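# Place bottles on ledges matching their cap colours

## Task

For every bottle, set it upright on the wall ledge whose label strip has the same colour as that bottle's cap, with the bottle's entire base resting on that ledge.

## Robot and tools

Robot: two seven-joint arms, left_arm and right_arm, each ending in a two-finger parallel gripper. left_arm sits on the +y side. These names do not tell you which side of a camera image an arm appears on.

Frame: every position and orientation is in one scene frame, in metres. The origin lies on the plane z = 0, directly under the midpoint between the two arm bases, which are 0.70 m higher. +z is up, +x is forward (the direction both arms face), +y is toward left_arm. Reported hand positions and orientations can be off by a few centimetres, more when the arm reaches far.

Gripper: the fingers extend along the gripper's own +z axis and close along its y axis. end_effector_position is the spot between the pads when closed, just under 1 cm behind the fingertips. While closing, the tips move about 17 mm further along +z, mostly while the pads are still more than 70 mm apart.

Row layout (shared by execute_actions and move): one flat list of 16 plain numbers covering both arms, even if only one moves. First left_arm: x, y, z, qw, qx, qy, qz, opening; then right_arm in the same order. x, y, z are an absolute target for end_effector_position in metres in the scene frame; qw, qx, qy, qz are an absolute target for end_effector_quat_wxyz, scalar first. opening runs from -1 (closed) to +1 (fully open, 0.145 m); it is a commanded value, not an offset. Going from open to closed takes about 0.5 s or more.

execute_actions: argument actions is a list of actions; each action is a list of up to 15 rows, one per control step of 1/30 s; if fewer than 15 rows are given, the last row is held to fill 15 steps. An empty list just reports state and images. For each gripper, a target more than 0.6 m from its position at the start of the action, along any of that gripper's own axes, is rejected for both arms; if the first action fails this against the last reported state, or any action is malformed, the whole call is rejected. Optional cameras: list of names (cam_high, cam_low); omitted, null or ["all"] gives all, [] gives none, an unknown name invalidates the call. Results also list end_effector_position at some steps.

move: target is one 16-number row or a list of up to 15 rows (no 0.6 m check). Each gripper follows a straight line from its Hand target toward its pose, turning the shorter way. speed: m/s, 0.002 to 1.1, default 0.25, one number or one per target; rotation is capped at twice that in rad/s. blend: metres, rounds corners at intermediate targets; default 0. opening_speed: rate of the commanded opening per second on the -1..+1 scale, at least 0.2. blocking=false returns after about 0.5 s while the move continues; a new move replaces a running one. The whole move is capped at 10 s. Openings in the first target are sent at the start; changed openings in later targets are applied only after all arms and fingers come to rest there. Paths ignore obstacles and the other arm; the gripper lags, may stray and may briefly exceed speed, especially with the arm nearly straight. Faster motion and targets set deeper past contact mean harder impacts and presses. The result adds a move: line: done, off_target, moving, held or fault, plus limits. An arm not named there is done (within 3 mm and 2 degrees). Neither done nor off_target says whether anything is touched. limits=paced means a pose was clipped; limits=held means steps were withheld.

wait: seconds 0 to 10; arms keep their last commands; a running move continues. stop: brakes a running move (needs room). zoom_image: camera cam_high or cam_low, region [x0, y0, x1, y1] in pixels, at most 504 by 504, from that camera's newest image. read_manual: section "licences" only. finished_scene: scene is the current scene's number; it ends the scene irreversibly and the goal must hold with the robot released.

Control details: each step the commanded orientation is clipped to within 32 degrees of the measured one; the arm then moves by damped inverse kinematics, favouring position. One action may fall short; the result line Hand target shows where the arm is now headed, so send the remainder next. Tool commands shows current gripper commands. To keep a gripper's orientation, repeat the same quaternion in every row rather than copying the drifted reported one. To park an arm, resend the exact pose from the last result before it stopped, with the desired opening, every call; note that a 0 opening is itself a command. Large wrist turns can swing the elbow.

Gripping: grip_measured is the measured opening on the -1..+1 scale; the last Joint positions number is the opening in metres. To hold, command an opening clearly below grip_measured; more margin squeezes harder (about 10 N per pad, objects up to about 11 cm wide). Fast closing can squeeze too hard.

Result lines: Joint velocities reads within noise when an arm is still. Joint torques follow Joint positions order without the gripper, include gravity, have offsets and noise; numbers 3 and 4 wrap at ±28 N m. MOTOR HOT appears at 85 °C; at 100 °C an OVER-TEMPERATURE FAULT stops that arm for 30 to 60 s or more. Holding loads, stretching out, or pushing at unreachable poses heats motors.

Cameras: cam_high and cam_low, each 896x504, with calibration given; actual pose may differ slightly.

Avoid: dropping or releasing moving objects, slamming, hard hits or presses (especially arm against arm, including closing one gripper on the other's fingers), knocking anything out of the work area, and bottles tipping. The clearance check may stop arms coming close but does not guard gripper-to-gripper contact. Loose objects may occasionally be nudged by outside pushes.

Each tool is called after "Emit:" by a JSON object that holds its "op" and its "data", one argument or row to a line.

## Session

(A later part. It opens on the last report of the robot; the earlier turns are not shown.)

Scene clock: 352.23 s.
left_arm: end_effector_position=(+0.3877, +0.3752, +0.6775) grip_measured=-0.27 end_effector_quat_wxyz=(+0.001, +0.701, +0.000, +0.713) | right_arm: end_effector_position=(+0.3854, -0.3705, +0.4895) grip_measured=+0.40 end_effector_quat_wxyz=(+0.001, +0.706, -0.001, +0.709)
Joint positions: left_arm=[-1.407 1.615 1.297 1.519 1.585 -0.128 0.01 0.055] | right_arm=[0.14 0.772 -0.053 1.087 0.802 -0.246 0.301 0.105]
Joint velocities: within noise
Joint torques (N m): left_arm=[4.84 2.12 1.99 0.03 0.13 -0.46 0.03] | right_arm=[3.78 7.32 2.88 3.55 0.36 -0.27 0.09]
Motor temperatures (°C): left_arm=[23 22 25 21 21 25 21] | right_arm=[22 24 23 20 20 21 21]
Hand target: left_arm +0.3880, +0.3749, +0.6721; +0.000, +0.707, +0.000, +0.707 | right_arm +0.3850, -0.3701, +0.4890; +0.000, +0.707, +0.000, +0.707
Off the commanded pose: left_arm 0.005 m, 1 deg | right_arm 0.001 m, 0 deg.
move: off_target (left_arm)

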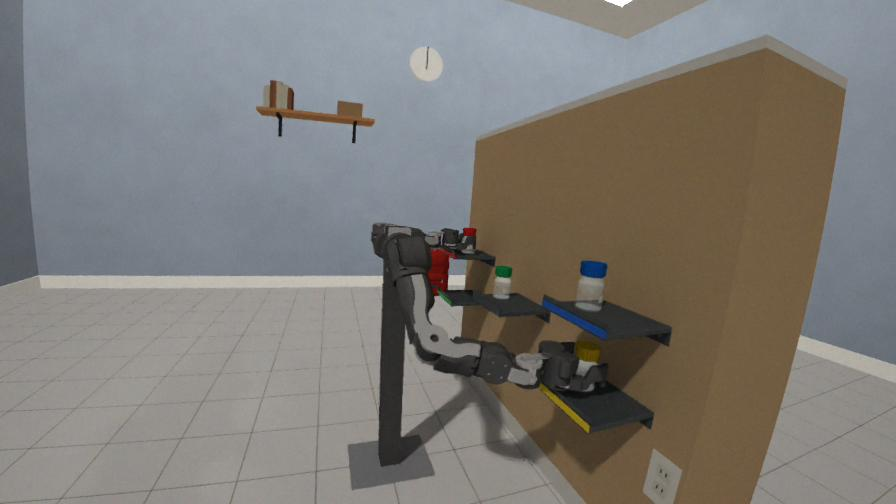

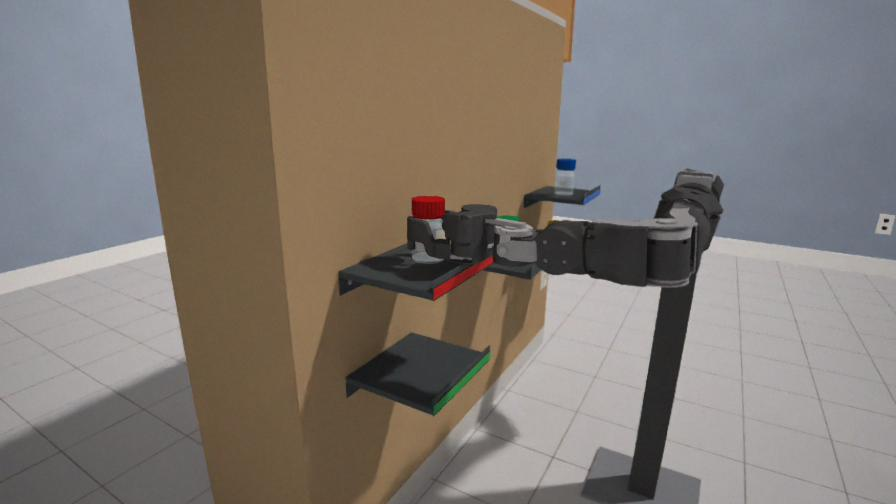

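Emit:
{"op": "move", "data": {
  "target": [
    [0.388,0.375,0.677,0,0.7071,0,0.7071,0.35,0.385,-0.37,0.491,0,0.7071,0,0.7071,0.4],
    [0.25,0.36,0.69,0,0.7071,0,0.7071,0.35,0.25,-0.36,0.495,0,0.7071,0,0.7071,0.4],
    [0.25,0.34,0.52,0,0.7071,0,0.7071,0.35,0.25,-0.36,0.495,0,0.7071,0,0.7071,0.4],
    [0.25,0.25,0.4,0,0.7071,0,0.7071,0.35,0.25,-0.36,0.495,0,0.7071,0,0.7071,0.4],
    [0.2,0.25,0.3,0,0.924,0,0.383,0.35,0.25,-0.36,0.495,0,0.7071,0,0.7071,0.4]
  ],
  "speed": [0.1,0.25,0.3,0.3,0.3],
  "opening_speed": 1,
  "blend": [0,0.02,0.03,0.03,0]
}}

Emit:
{"op": "zoom_image", "data": {
  "camera": "cam_low",
  "region": [330, 170, 550, 300]
}}

Emit:
{"op": "zoom_image", "data": {
  "camera": "cam_high",
  "region": [430, 210, 680, 430]
}}

Scene clock: 372.13 s.
left_arm: end_effector_position=(+0.2014, +0.2488, +0.3019) grip_measured=+0.35 end_effector_quat_wxyz=(+0.003, +0.922, -0.001, +0.386) | right_arm: end_effector_position=(+0.2496, -0.3600, +0.4927) grip_measured=+0.40 end_effector_quat_wxyz=(+0.000, +0.710, -0.002, +0.704)
Joint positions: left_arm=[-0.472 0.738 -0.333 1.568 0.784 0.072 -0.237 0.101] | right_arm=[-0.711 0.738 0.414 1.614 0.901 -0.368 0.289 0.105]
Joint velocities: within noise
Joint torques (N m): left_arm=[1.17 3.55 1.07 2.8 0.06 -0.38 0.04] | right_arm=[0.41 5.42 4.23 2.97 0.31 -0.5 0.15]
Motor temperatures (°C): left_arm=[22 22 24 21 21 25 21] | right_arm=[22 24 23 20 20 21 21]
Hand target: left_arm +0.2000, +0.2500, +0.3001; +0.000, +0.924, +0.000, +0.383 | right_arm +0.2500, -0.3600, +0.4950; +0.000, +0.707, +0.000, +0.707
Off the commanded pose: left_arm 0.003 m, 1 deg | right_arm 0.002 m, 0 deg.
move: done

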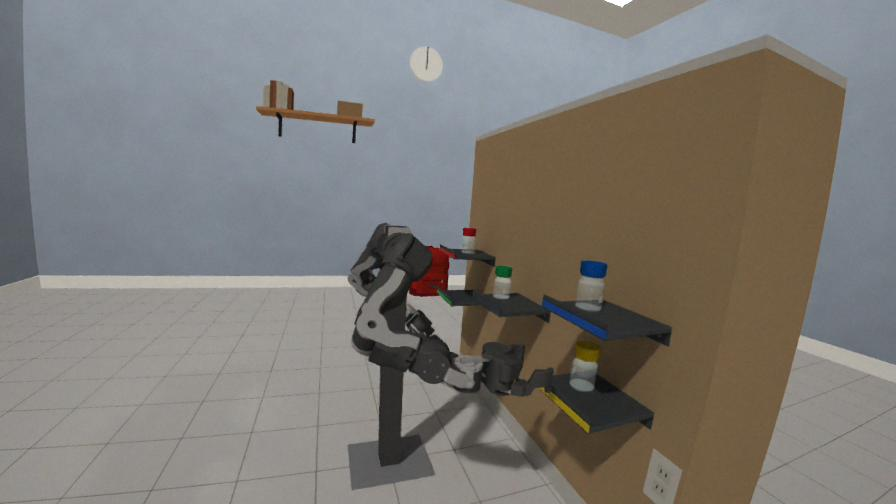

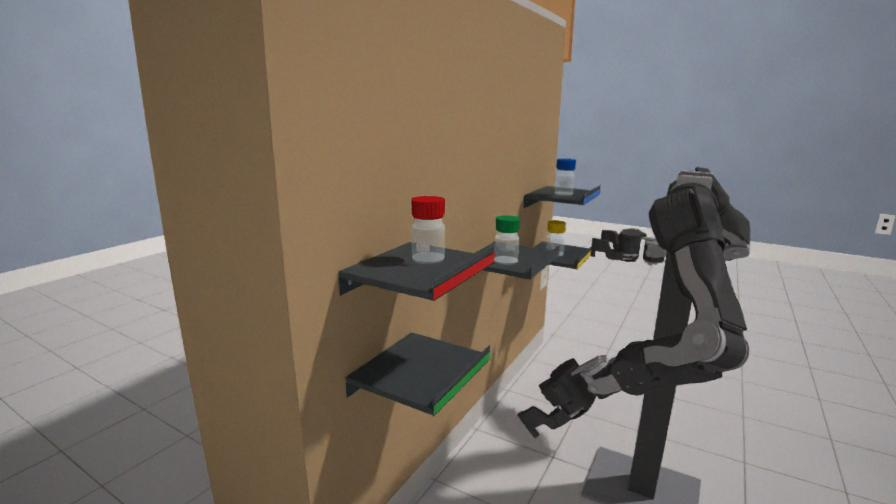

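Scaled by 2.291 from the camera's 896x504 image, which has a finer 1280x720 frame.

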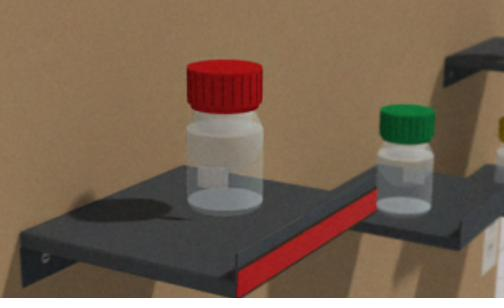

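Scaled by 2.016 from the camera's 896x504 image, which has a finer 1280x720 frame.

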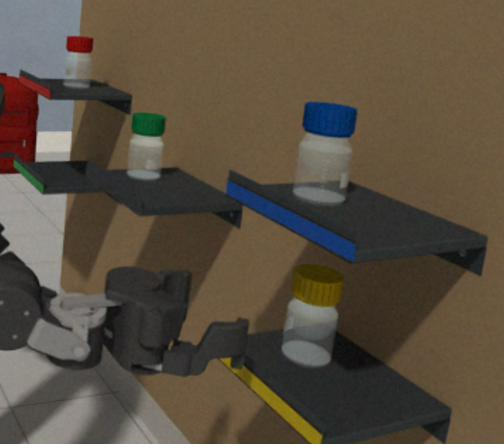

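Emit:
{"op": "move", "data": {
  "target": [
    [0.25,0.16,0.42,0,0.7071,0,0.7071,0.9,0.25,-0.36,0.495,0,0.7071,0,0.7071,0.4],
    [0.245,0.06,0.57,0,0.7071,0,0.7071,0.9,0.25,-0.36,0.495,0,0.7071,0,0.7071,0.4],
    [0.34,0.042,0.587,0,0.7071,0,0.7071,0.9,0.25,-0.36,0.495,0,0.7071,0,0.7071,0.4],
    [0.38,0.042,0.587,0,0.7071,0,0.7071,0.9,0.25,-0.36,0.495,0,0.7071,0,0.7071,0.4]
  ],
  "blend": [0.04,0.03,0.01,0],
  "speed": [0.3,0.25,0.2,0.12]
}}

Emit:
{"op": "zoom_image", "data": {
  "camera": "cam_low",
  "region": [460, 170, 620, 290]
}}

Emit:
{"op": "zoom_image", "data": {
  "camera": "cam_high",
  "region": [420, 230, 580, 330]
}}

Scene clock: 387.53 s.
left_arm: end_effector_position=(+0.3800, +0.0434, +0.5894) grip_measured=+0.90 end_effector_quat_wxyz=(-0.002, +0.705, +0.002, +0.709) | right_arm: end_effector_position=(+0.2496, -0.3600, +0.4927) grip_measured=+0.40 end_effector_quat_wxyz=(+0.000, +0.710, -0.002, +0.704)
Joint positions: left_arm=[0.221 -0.122 -0.454 1.827 -0.014 0.502 -0.468 0.139] | right_arm=[-0.711 0.738 0.414 1.614 0.902 -0.368 0.289 0.105]
Joint velocities: within noise
Joint torques (N m): left_arm=[5.5 -2.31 -0.84 4.08 0 -0.65 0.18] | right_arm=[0.2 5.42 4.31 3.08 0.35 -0.53 0.15]
Motor temperatures (°C): left_arm=[22 22 24 21 21 25 21] | right_arm=[21 24 24 20 20 21 21]
Hand target: left_arm +0.3800, +0.0420, +0.5870; +0.000, +0.707, +0.000, +0.707 | right_arm +0.2500, -0.3601, +0.4950; +0.000, +0.707, +0.000, +0.707
Off the commanded pose: left_arm 0.003 m, 0 deg | right_arm 0.002 m, 0 deg.
move: done

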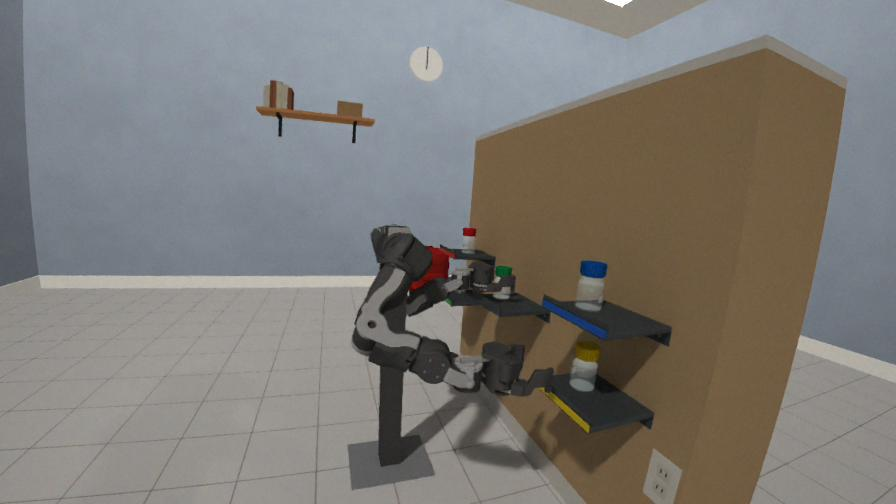

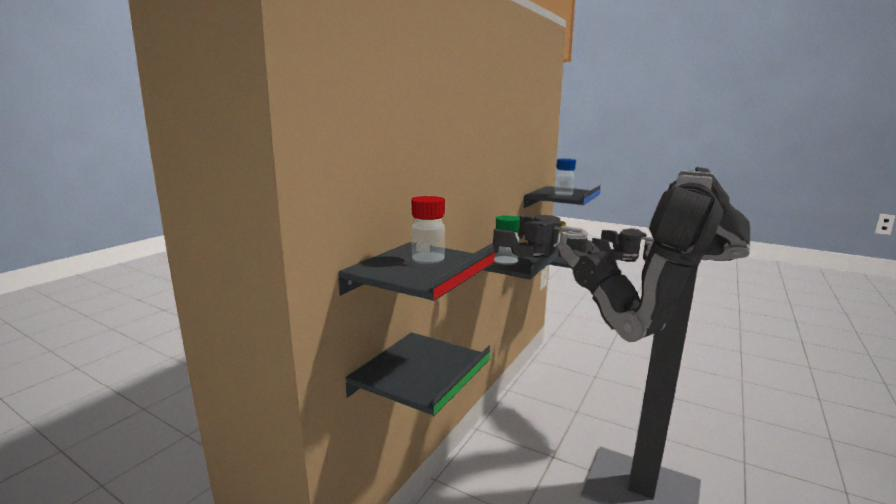

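Scaled by 3.150 from the camera's 896x504 image, which has a finer 1280x720 frame.

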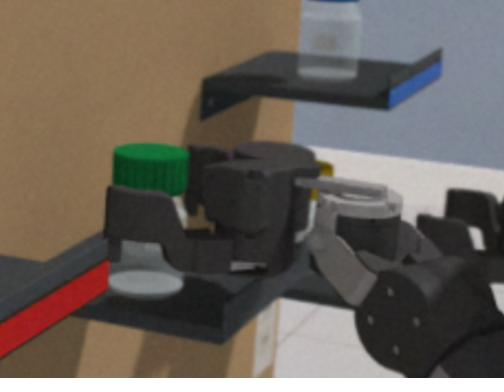

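Scaled by 3.150 from the camera's 896x504 image, which has a finer 1280x720 frame.

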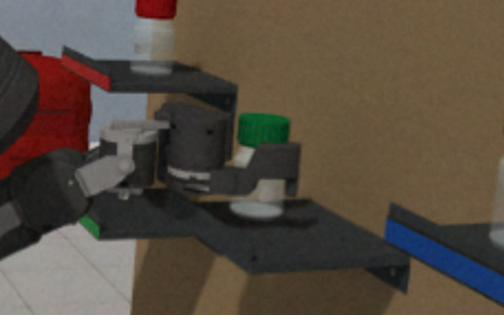

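Emit:
{"op": "move", "data": {
  "target": [
    [0.38,0.042,0.587,0,0.7071,0,0.7071,-0.7,0.25,-0.36,0.495,0,0.7071,0,0.7071,0.4],
    [0.38,0.042,0.63,0,0.7071,0,0.7071,-0.8,0.25,-0.36,0.495,0,0.7071,0,0.7071,0.4],
    [0.255,0.08,0.63,0,0.7071,0,0.7071,-0.8,0.25,-0.36,0.495,0,0.7071,0,0.7071,0.4],
    [0.25,0.2,0.55,0,0.7071,0,0.7071,-0.8,0.25,-0.36,0.495,0,0.7071,0,0.7071,0.4],
    [0.255,0.37,0.522,0,0.7071,0,0.7071,-0.8,0.25,-0.36,0.495,0,0.7071,0,0.7071,0.4]
  ],
  "opening_speed": 1.5,
  "blend": [0,0.01,0.03,0.03,0],
  "speed": [0.1,0.15,0.2,0.2,0.2]
}}

Emit:
{"op": "zoom_image", "data": {
  "camera": "cam_low",
  "region": [330, 230, 600, 420]
}}

Scene clock: 403.40 s.
left_arm: end_effector_position=(+0.2546, +0.3707, +0.5194) grip_measured=-0.28 end_effector_quat_wxyz=(-0.001, +0.712, +0.001, +0.702) | right_arm: end_effector_position=(+0.2496, -0.3600, +0.4927) grip_measured=+0.40 end_effector_quat_wxyz=(+0.000, +0.710, -0.002, +0.704)
Joint positions: left_arm=[-0.724 0.748 0.541 1.668 0.929 -0.241 0.322 0.055] | right_arm=[-0.711 0.738 0.414 1.614 0.902 -0.368 0.289 0.105]
Joint velocities: within noise
Joint torques (N m): left_arm=[1.52 4.71 2.91 3.82 0.39 -0.86 0.23] | right_arm=[0.38 5.31 4.29 3 0.34 -0.52 0.15]
Motor temperatures (°C): left_arm=[23 22 23 22 21 25 21] | right_arm=[21 24 24 20 20 21 21]
Hand target: left_arm +0.2550, +0.3700, +0.5221; +0.000, +0.707, +0.000, +0.707 | right_arm +0.2500, -0.3601, +0.4950; +0.000, +0.707, +0.000, +0.707
Off the commanded pose: left_arm 0.003 m, 1 deg | right_arm 0.002 m, 0 deg.
move: done; blend cut to 0 m at target 2

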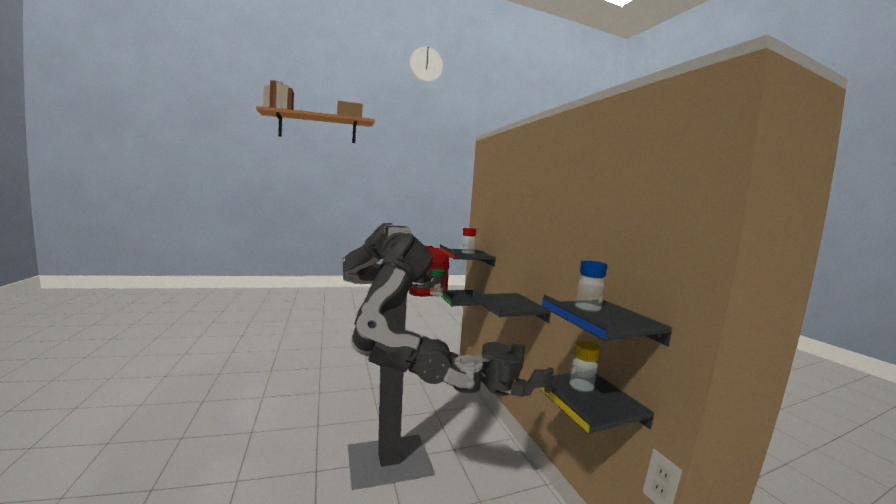

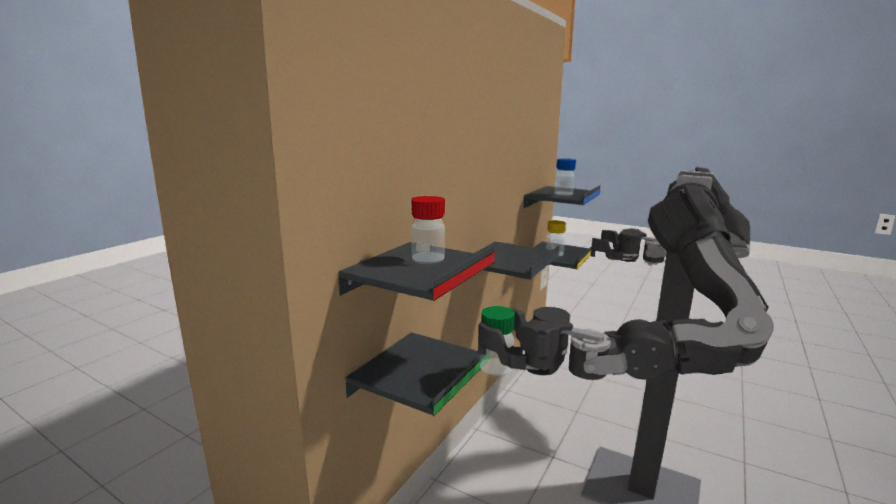

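Scaled by 1.867 from the camera's 896x504 image, which has a finer 1280x720 frame.

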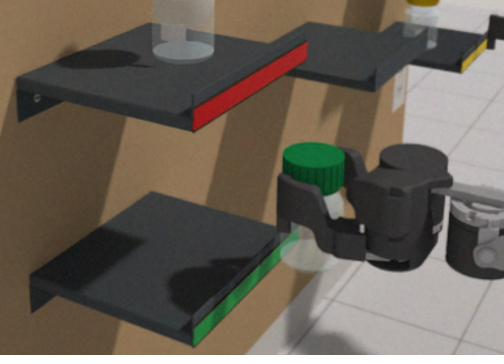

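Emit:
{"op": "move", "data": {
  "target": [
    [0.26,0.37,0.528,0,0.7071,0,0.7071,-0.8,0.25,-0.36,0.495,0,0.7071,0,0.7071,0.4],
    [0.39,0.375,0.526,0,0.7071,0,0.7071,-0.8,0.25,-0.36,0.495,0,0.7071,0,0.7071,0.4],
    [0.39,0.375,0.496,0,0.7071,0,0.7071,-0.8,0.25,-0.36,0.495,0,0.7071,0,0.7071,0.4],
    [0.39,0.375,0.481,0,0.7071,0,0.7071,-0.8,0.25,-0.36,0.495,0,0.7071,0,0.7071,0.4]
  ],
  "speed": [0.15,0.15,0.08,0.04]
}}

Emit:
{"op": "zoom_image", "data": {
  "camera": "cam_low",
  "region": [330, 280, 550, 420]
}}

Scene clock: 412.17 s.
left_arm: end_effector_position=(+0.3920, +0.3778, +0.4996) grip_measured=-0.28 end_effector_quat_wxyz=(-0.004, +0.683, +0.000, +0.730) | right_arm: end_effector_position=(+0.2496, -0.3600, +0.4927) grip_measured=+0.40 end_effector_quat_wxyz=(+0.000, +0.710, -0.002, +0.704)
Joint positions: left_arm=[0.203 0.783 -0.097 1.012 0.836 -0.321 0.331 0.055] | right_arm=[-0.711 0.738 0.414 1.614 0.902 -0.368 0.289 0.105]
Joint velocities: within noise
Joint torques (N m): left_arm=[3.44 5.02 -0.21 1.48 -0.1 0.52 0.09] | right_arm=[0.15 5.39 4.19 3.02 0.34 -0.52 0.14]
Motor temperatures (°C): left_arm=[22 23 24 22 21 25 21] | right_arm=[21 24 24 20 20 21 21]
Hand target: left_arm +0.3892, +0.3749, +0.4812; +0.000, +0.707, +0.000, +0.707 | right_arm +0.2500, -0.3601, +0.4950; +0.000, +0.707, +0.000, +0.707
Off the commanded pose: left_arm 0.019 m, 4 deg | right_arm 0.002 m, 0 deg.
move: off_target (left_arm)

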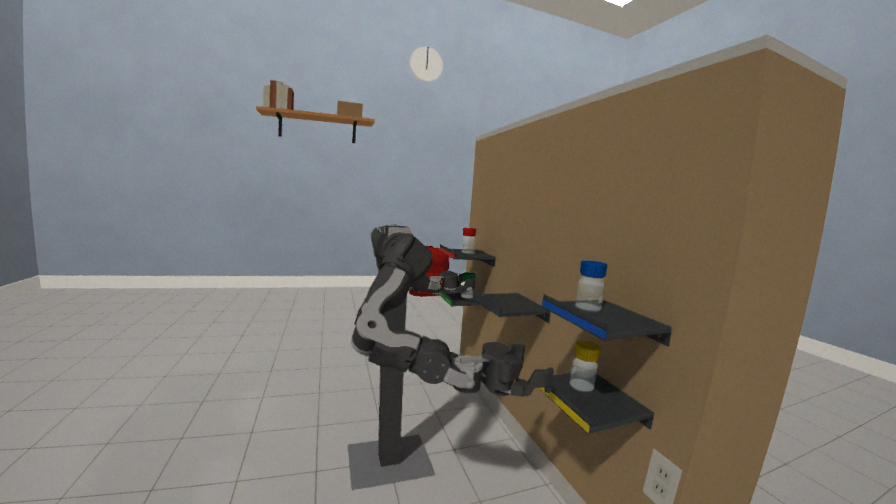

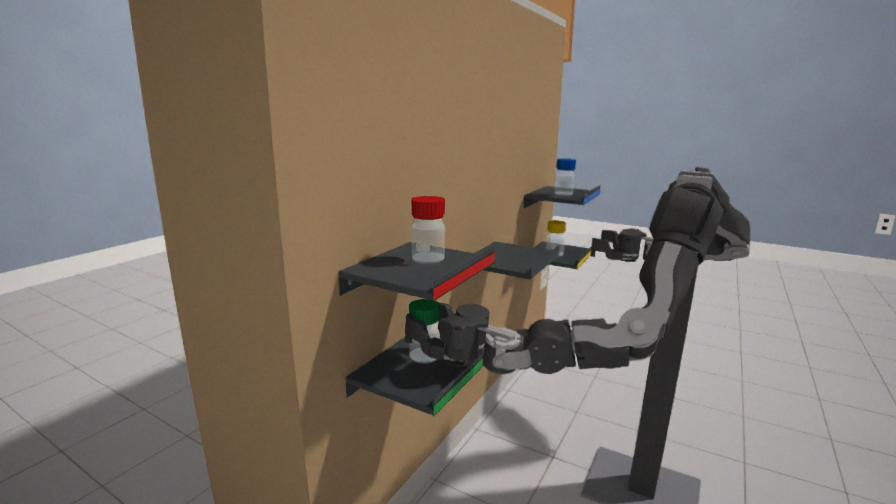

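Scaled by 2.291 from the camera's 896x504 image, which has a finer 1280x720 frame.

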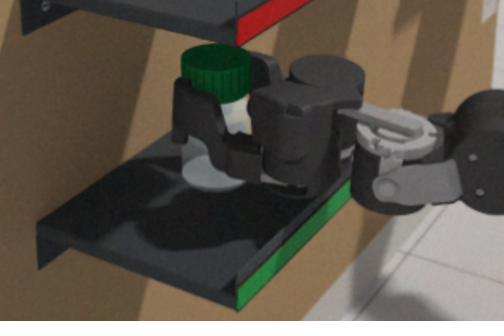

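Emit:
{"op": "move", "data": {
  "target": [0.39,0.375,0.4995,0,0.7071,0,0.7071,-0.8,0.25,-0.36,0.495,0,0.7071,0,0.7071,0.4],
  "speed": 0.05
}}

Emit:
{"op": "move", "data": {
  "target": [
    [0.39,0.375,0.4995,0,0.7071,0,0.7071,0.35,0.25,-0.36,0.495,0,0.7071,0,0.7071,0.4],
    [0.25,0.36,0.505,0,0.7071,0,0.7071,0.35,0.25,-0.36,0.495,0,0.7071,0,0.7071,0.4]
  ],
  "speed": [0.05,0.18],
  "opening_speed": 1
}}

Emit:
{"op": "zoom_image", "data": {
  "camera": "cam_low",
  "region": [330, 180, 610, 420]
}}

Emit:
{"op": "zoom_image", "data": {
  "camera": "cam_high",
  "region": [430, 210, 680, 430]
}}

Scene clock: 424.90 s.
left_arm: end_effector_position=(+0.3907, +0.3750, +0.5014) grip_measured=-0.28 end_effector_quat_wxyz=(+0.000, +0.704, +0.000, +0.710) | right_arm: end_effector_position=(+0.2496, -0.3600, +0.4927) grip_measured=+0.40 end_effector_quat_wxyz=(+0.000, +0.710, -0.002, +0.704)
Joint positions: left_arm=[0.175 0.83 -0.119 1.084 0.871 -0.245 0.288 0.055] | right_arm=[-0.711 0.738 0.414 1.614 0.902 -0.368 0.289 0.105]
Joint velocities: within noise
Joint torques (N m): left_arm=[4.95 7.13 2.06 4.34 0.3 -0.42 -0.01] | right_arm=[0.41 5.29 4.33 2.91 0.35 -0.52 0.17]
Motor temperatures (°C): left_arm=[22 23 23 22 21 25 21] | right_arm=[21 24 24 20 20 21 21]
Hand target: left_arm +0.3900, +0.3750, +0.4994; +0.000, +0.707, +0.000, +0.707 | right_arm +0.2500, -0.3601, +0.4950; +0.000, +0.707, +0.000, +0.707
Off the commanded pose: left_arm 0.002 m, 1 deg | right_arm 0.002 m, 0 deg.
move: done

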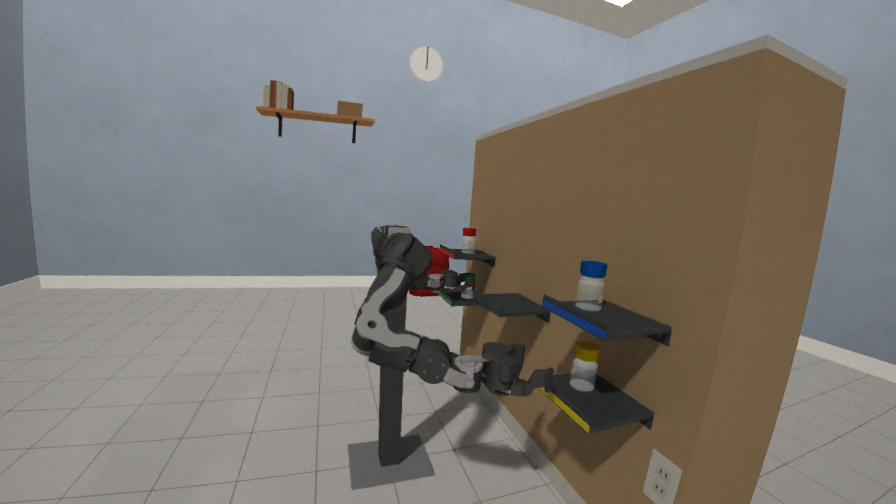

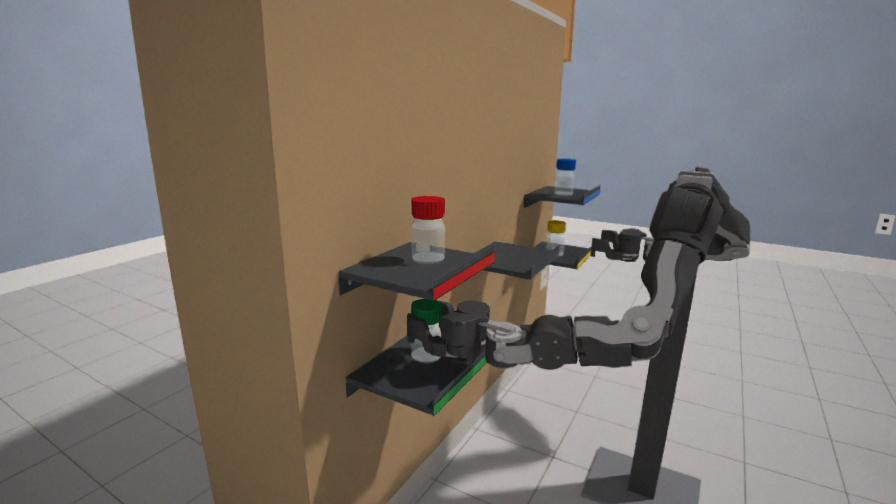

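Scene clock: 427.43 s.
left_arm: end_effector_position=(+0.2497, +0.3609, +0.5038) grip_measured=+0.35 end_effector_quat_wxyz=(-0.002, +0.708, +0.002, +0.706) | right_arm: end_effector_position=(+0.2496, -0.3600, +0.4927) grip_measured=+0.40 end_effector_quat_wxyz=(+0.000, +0.710, -0.002, +0.704)
Joint positions: left_arm=[-0.779 0.807 0.42 1.656 0.962 -0.395 0.235 0.101] | right_arm=[-0.711 0.738 0.414 1.614 0.902 -0.368 0.289 0.105]
Joint velocities: within noise
Joint torques (N m): left_arm=[0.51 5.13 2.8 3.6 0.32 -0.69 0.22] | right_arm=[0.2 5.31 4.26 2.99 0.35 -0.52 0.15]
Motor temperatures (°C): left_arm=[22 23 23 22 21 25 21] | right_arm=[21 24 24 20 20 21 21]
Hand target: left_arm +0.2500, +0.3600, +0.5050; +0.000, +0.707, +0.000, +0.707 | right_arm +0.2500, -0.3601, +0.4950; +0.000, +0.707, +0.000, +0.707
Off the commanded pose: left_arm 0.001 m, 0 deg | right_arm 0.002 m, 0 deg.
move: done

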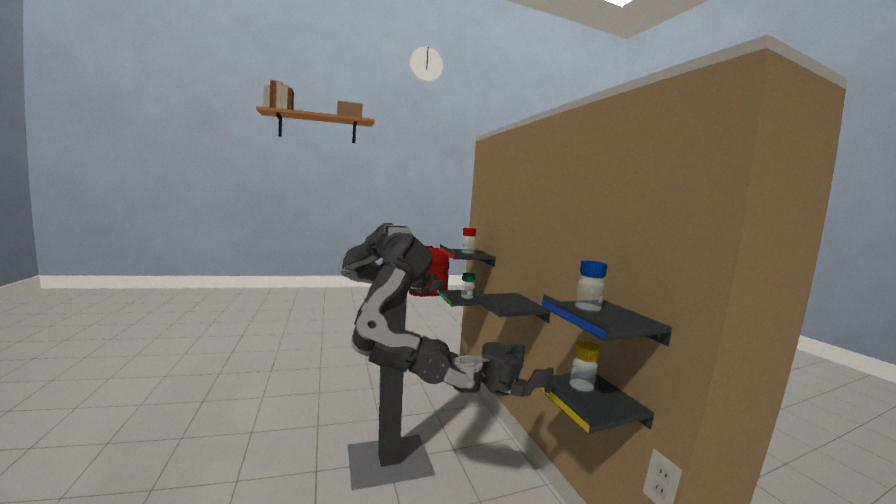

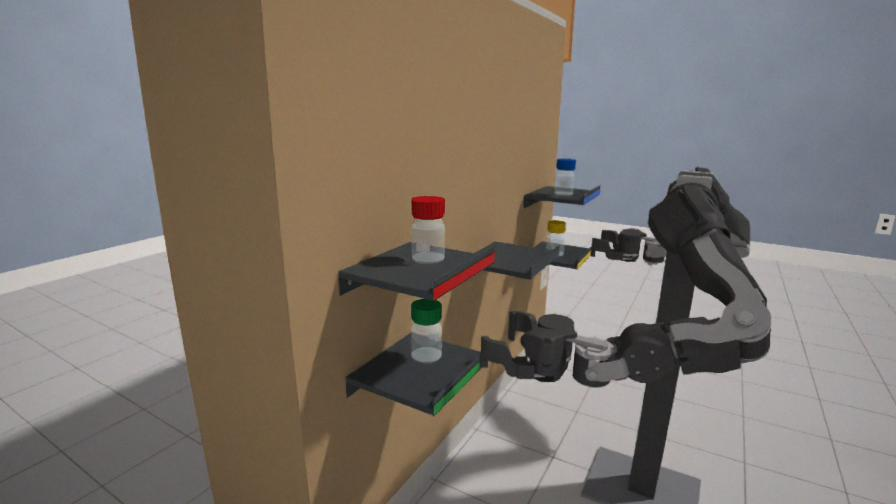

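Scaled by 1.800 from the camera's 896x504 image, which has a finer 1280x720 frame.

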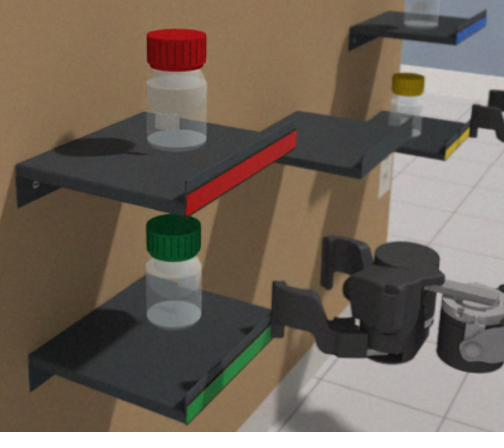

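Scaled by 2.016 from the camera's 896x504 image, which has a finer 1280x720 frame.

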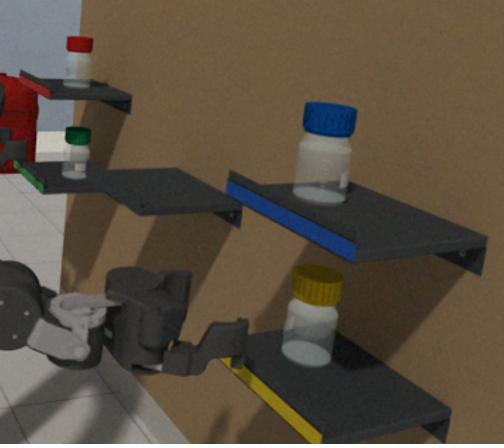

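All in place.

Emit:
{"op": "finished_scene", "data": {
  "scene": 2
}}

The scene is finished: the task was done.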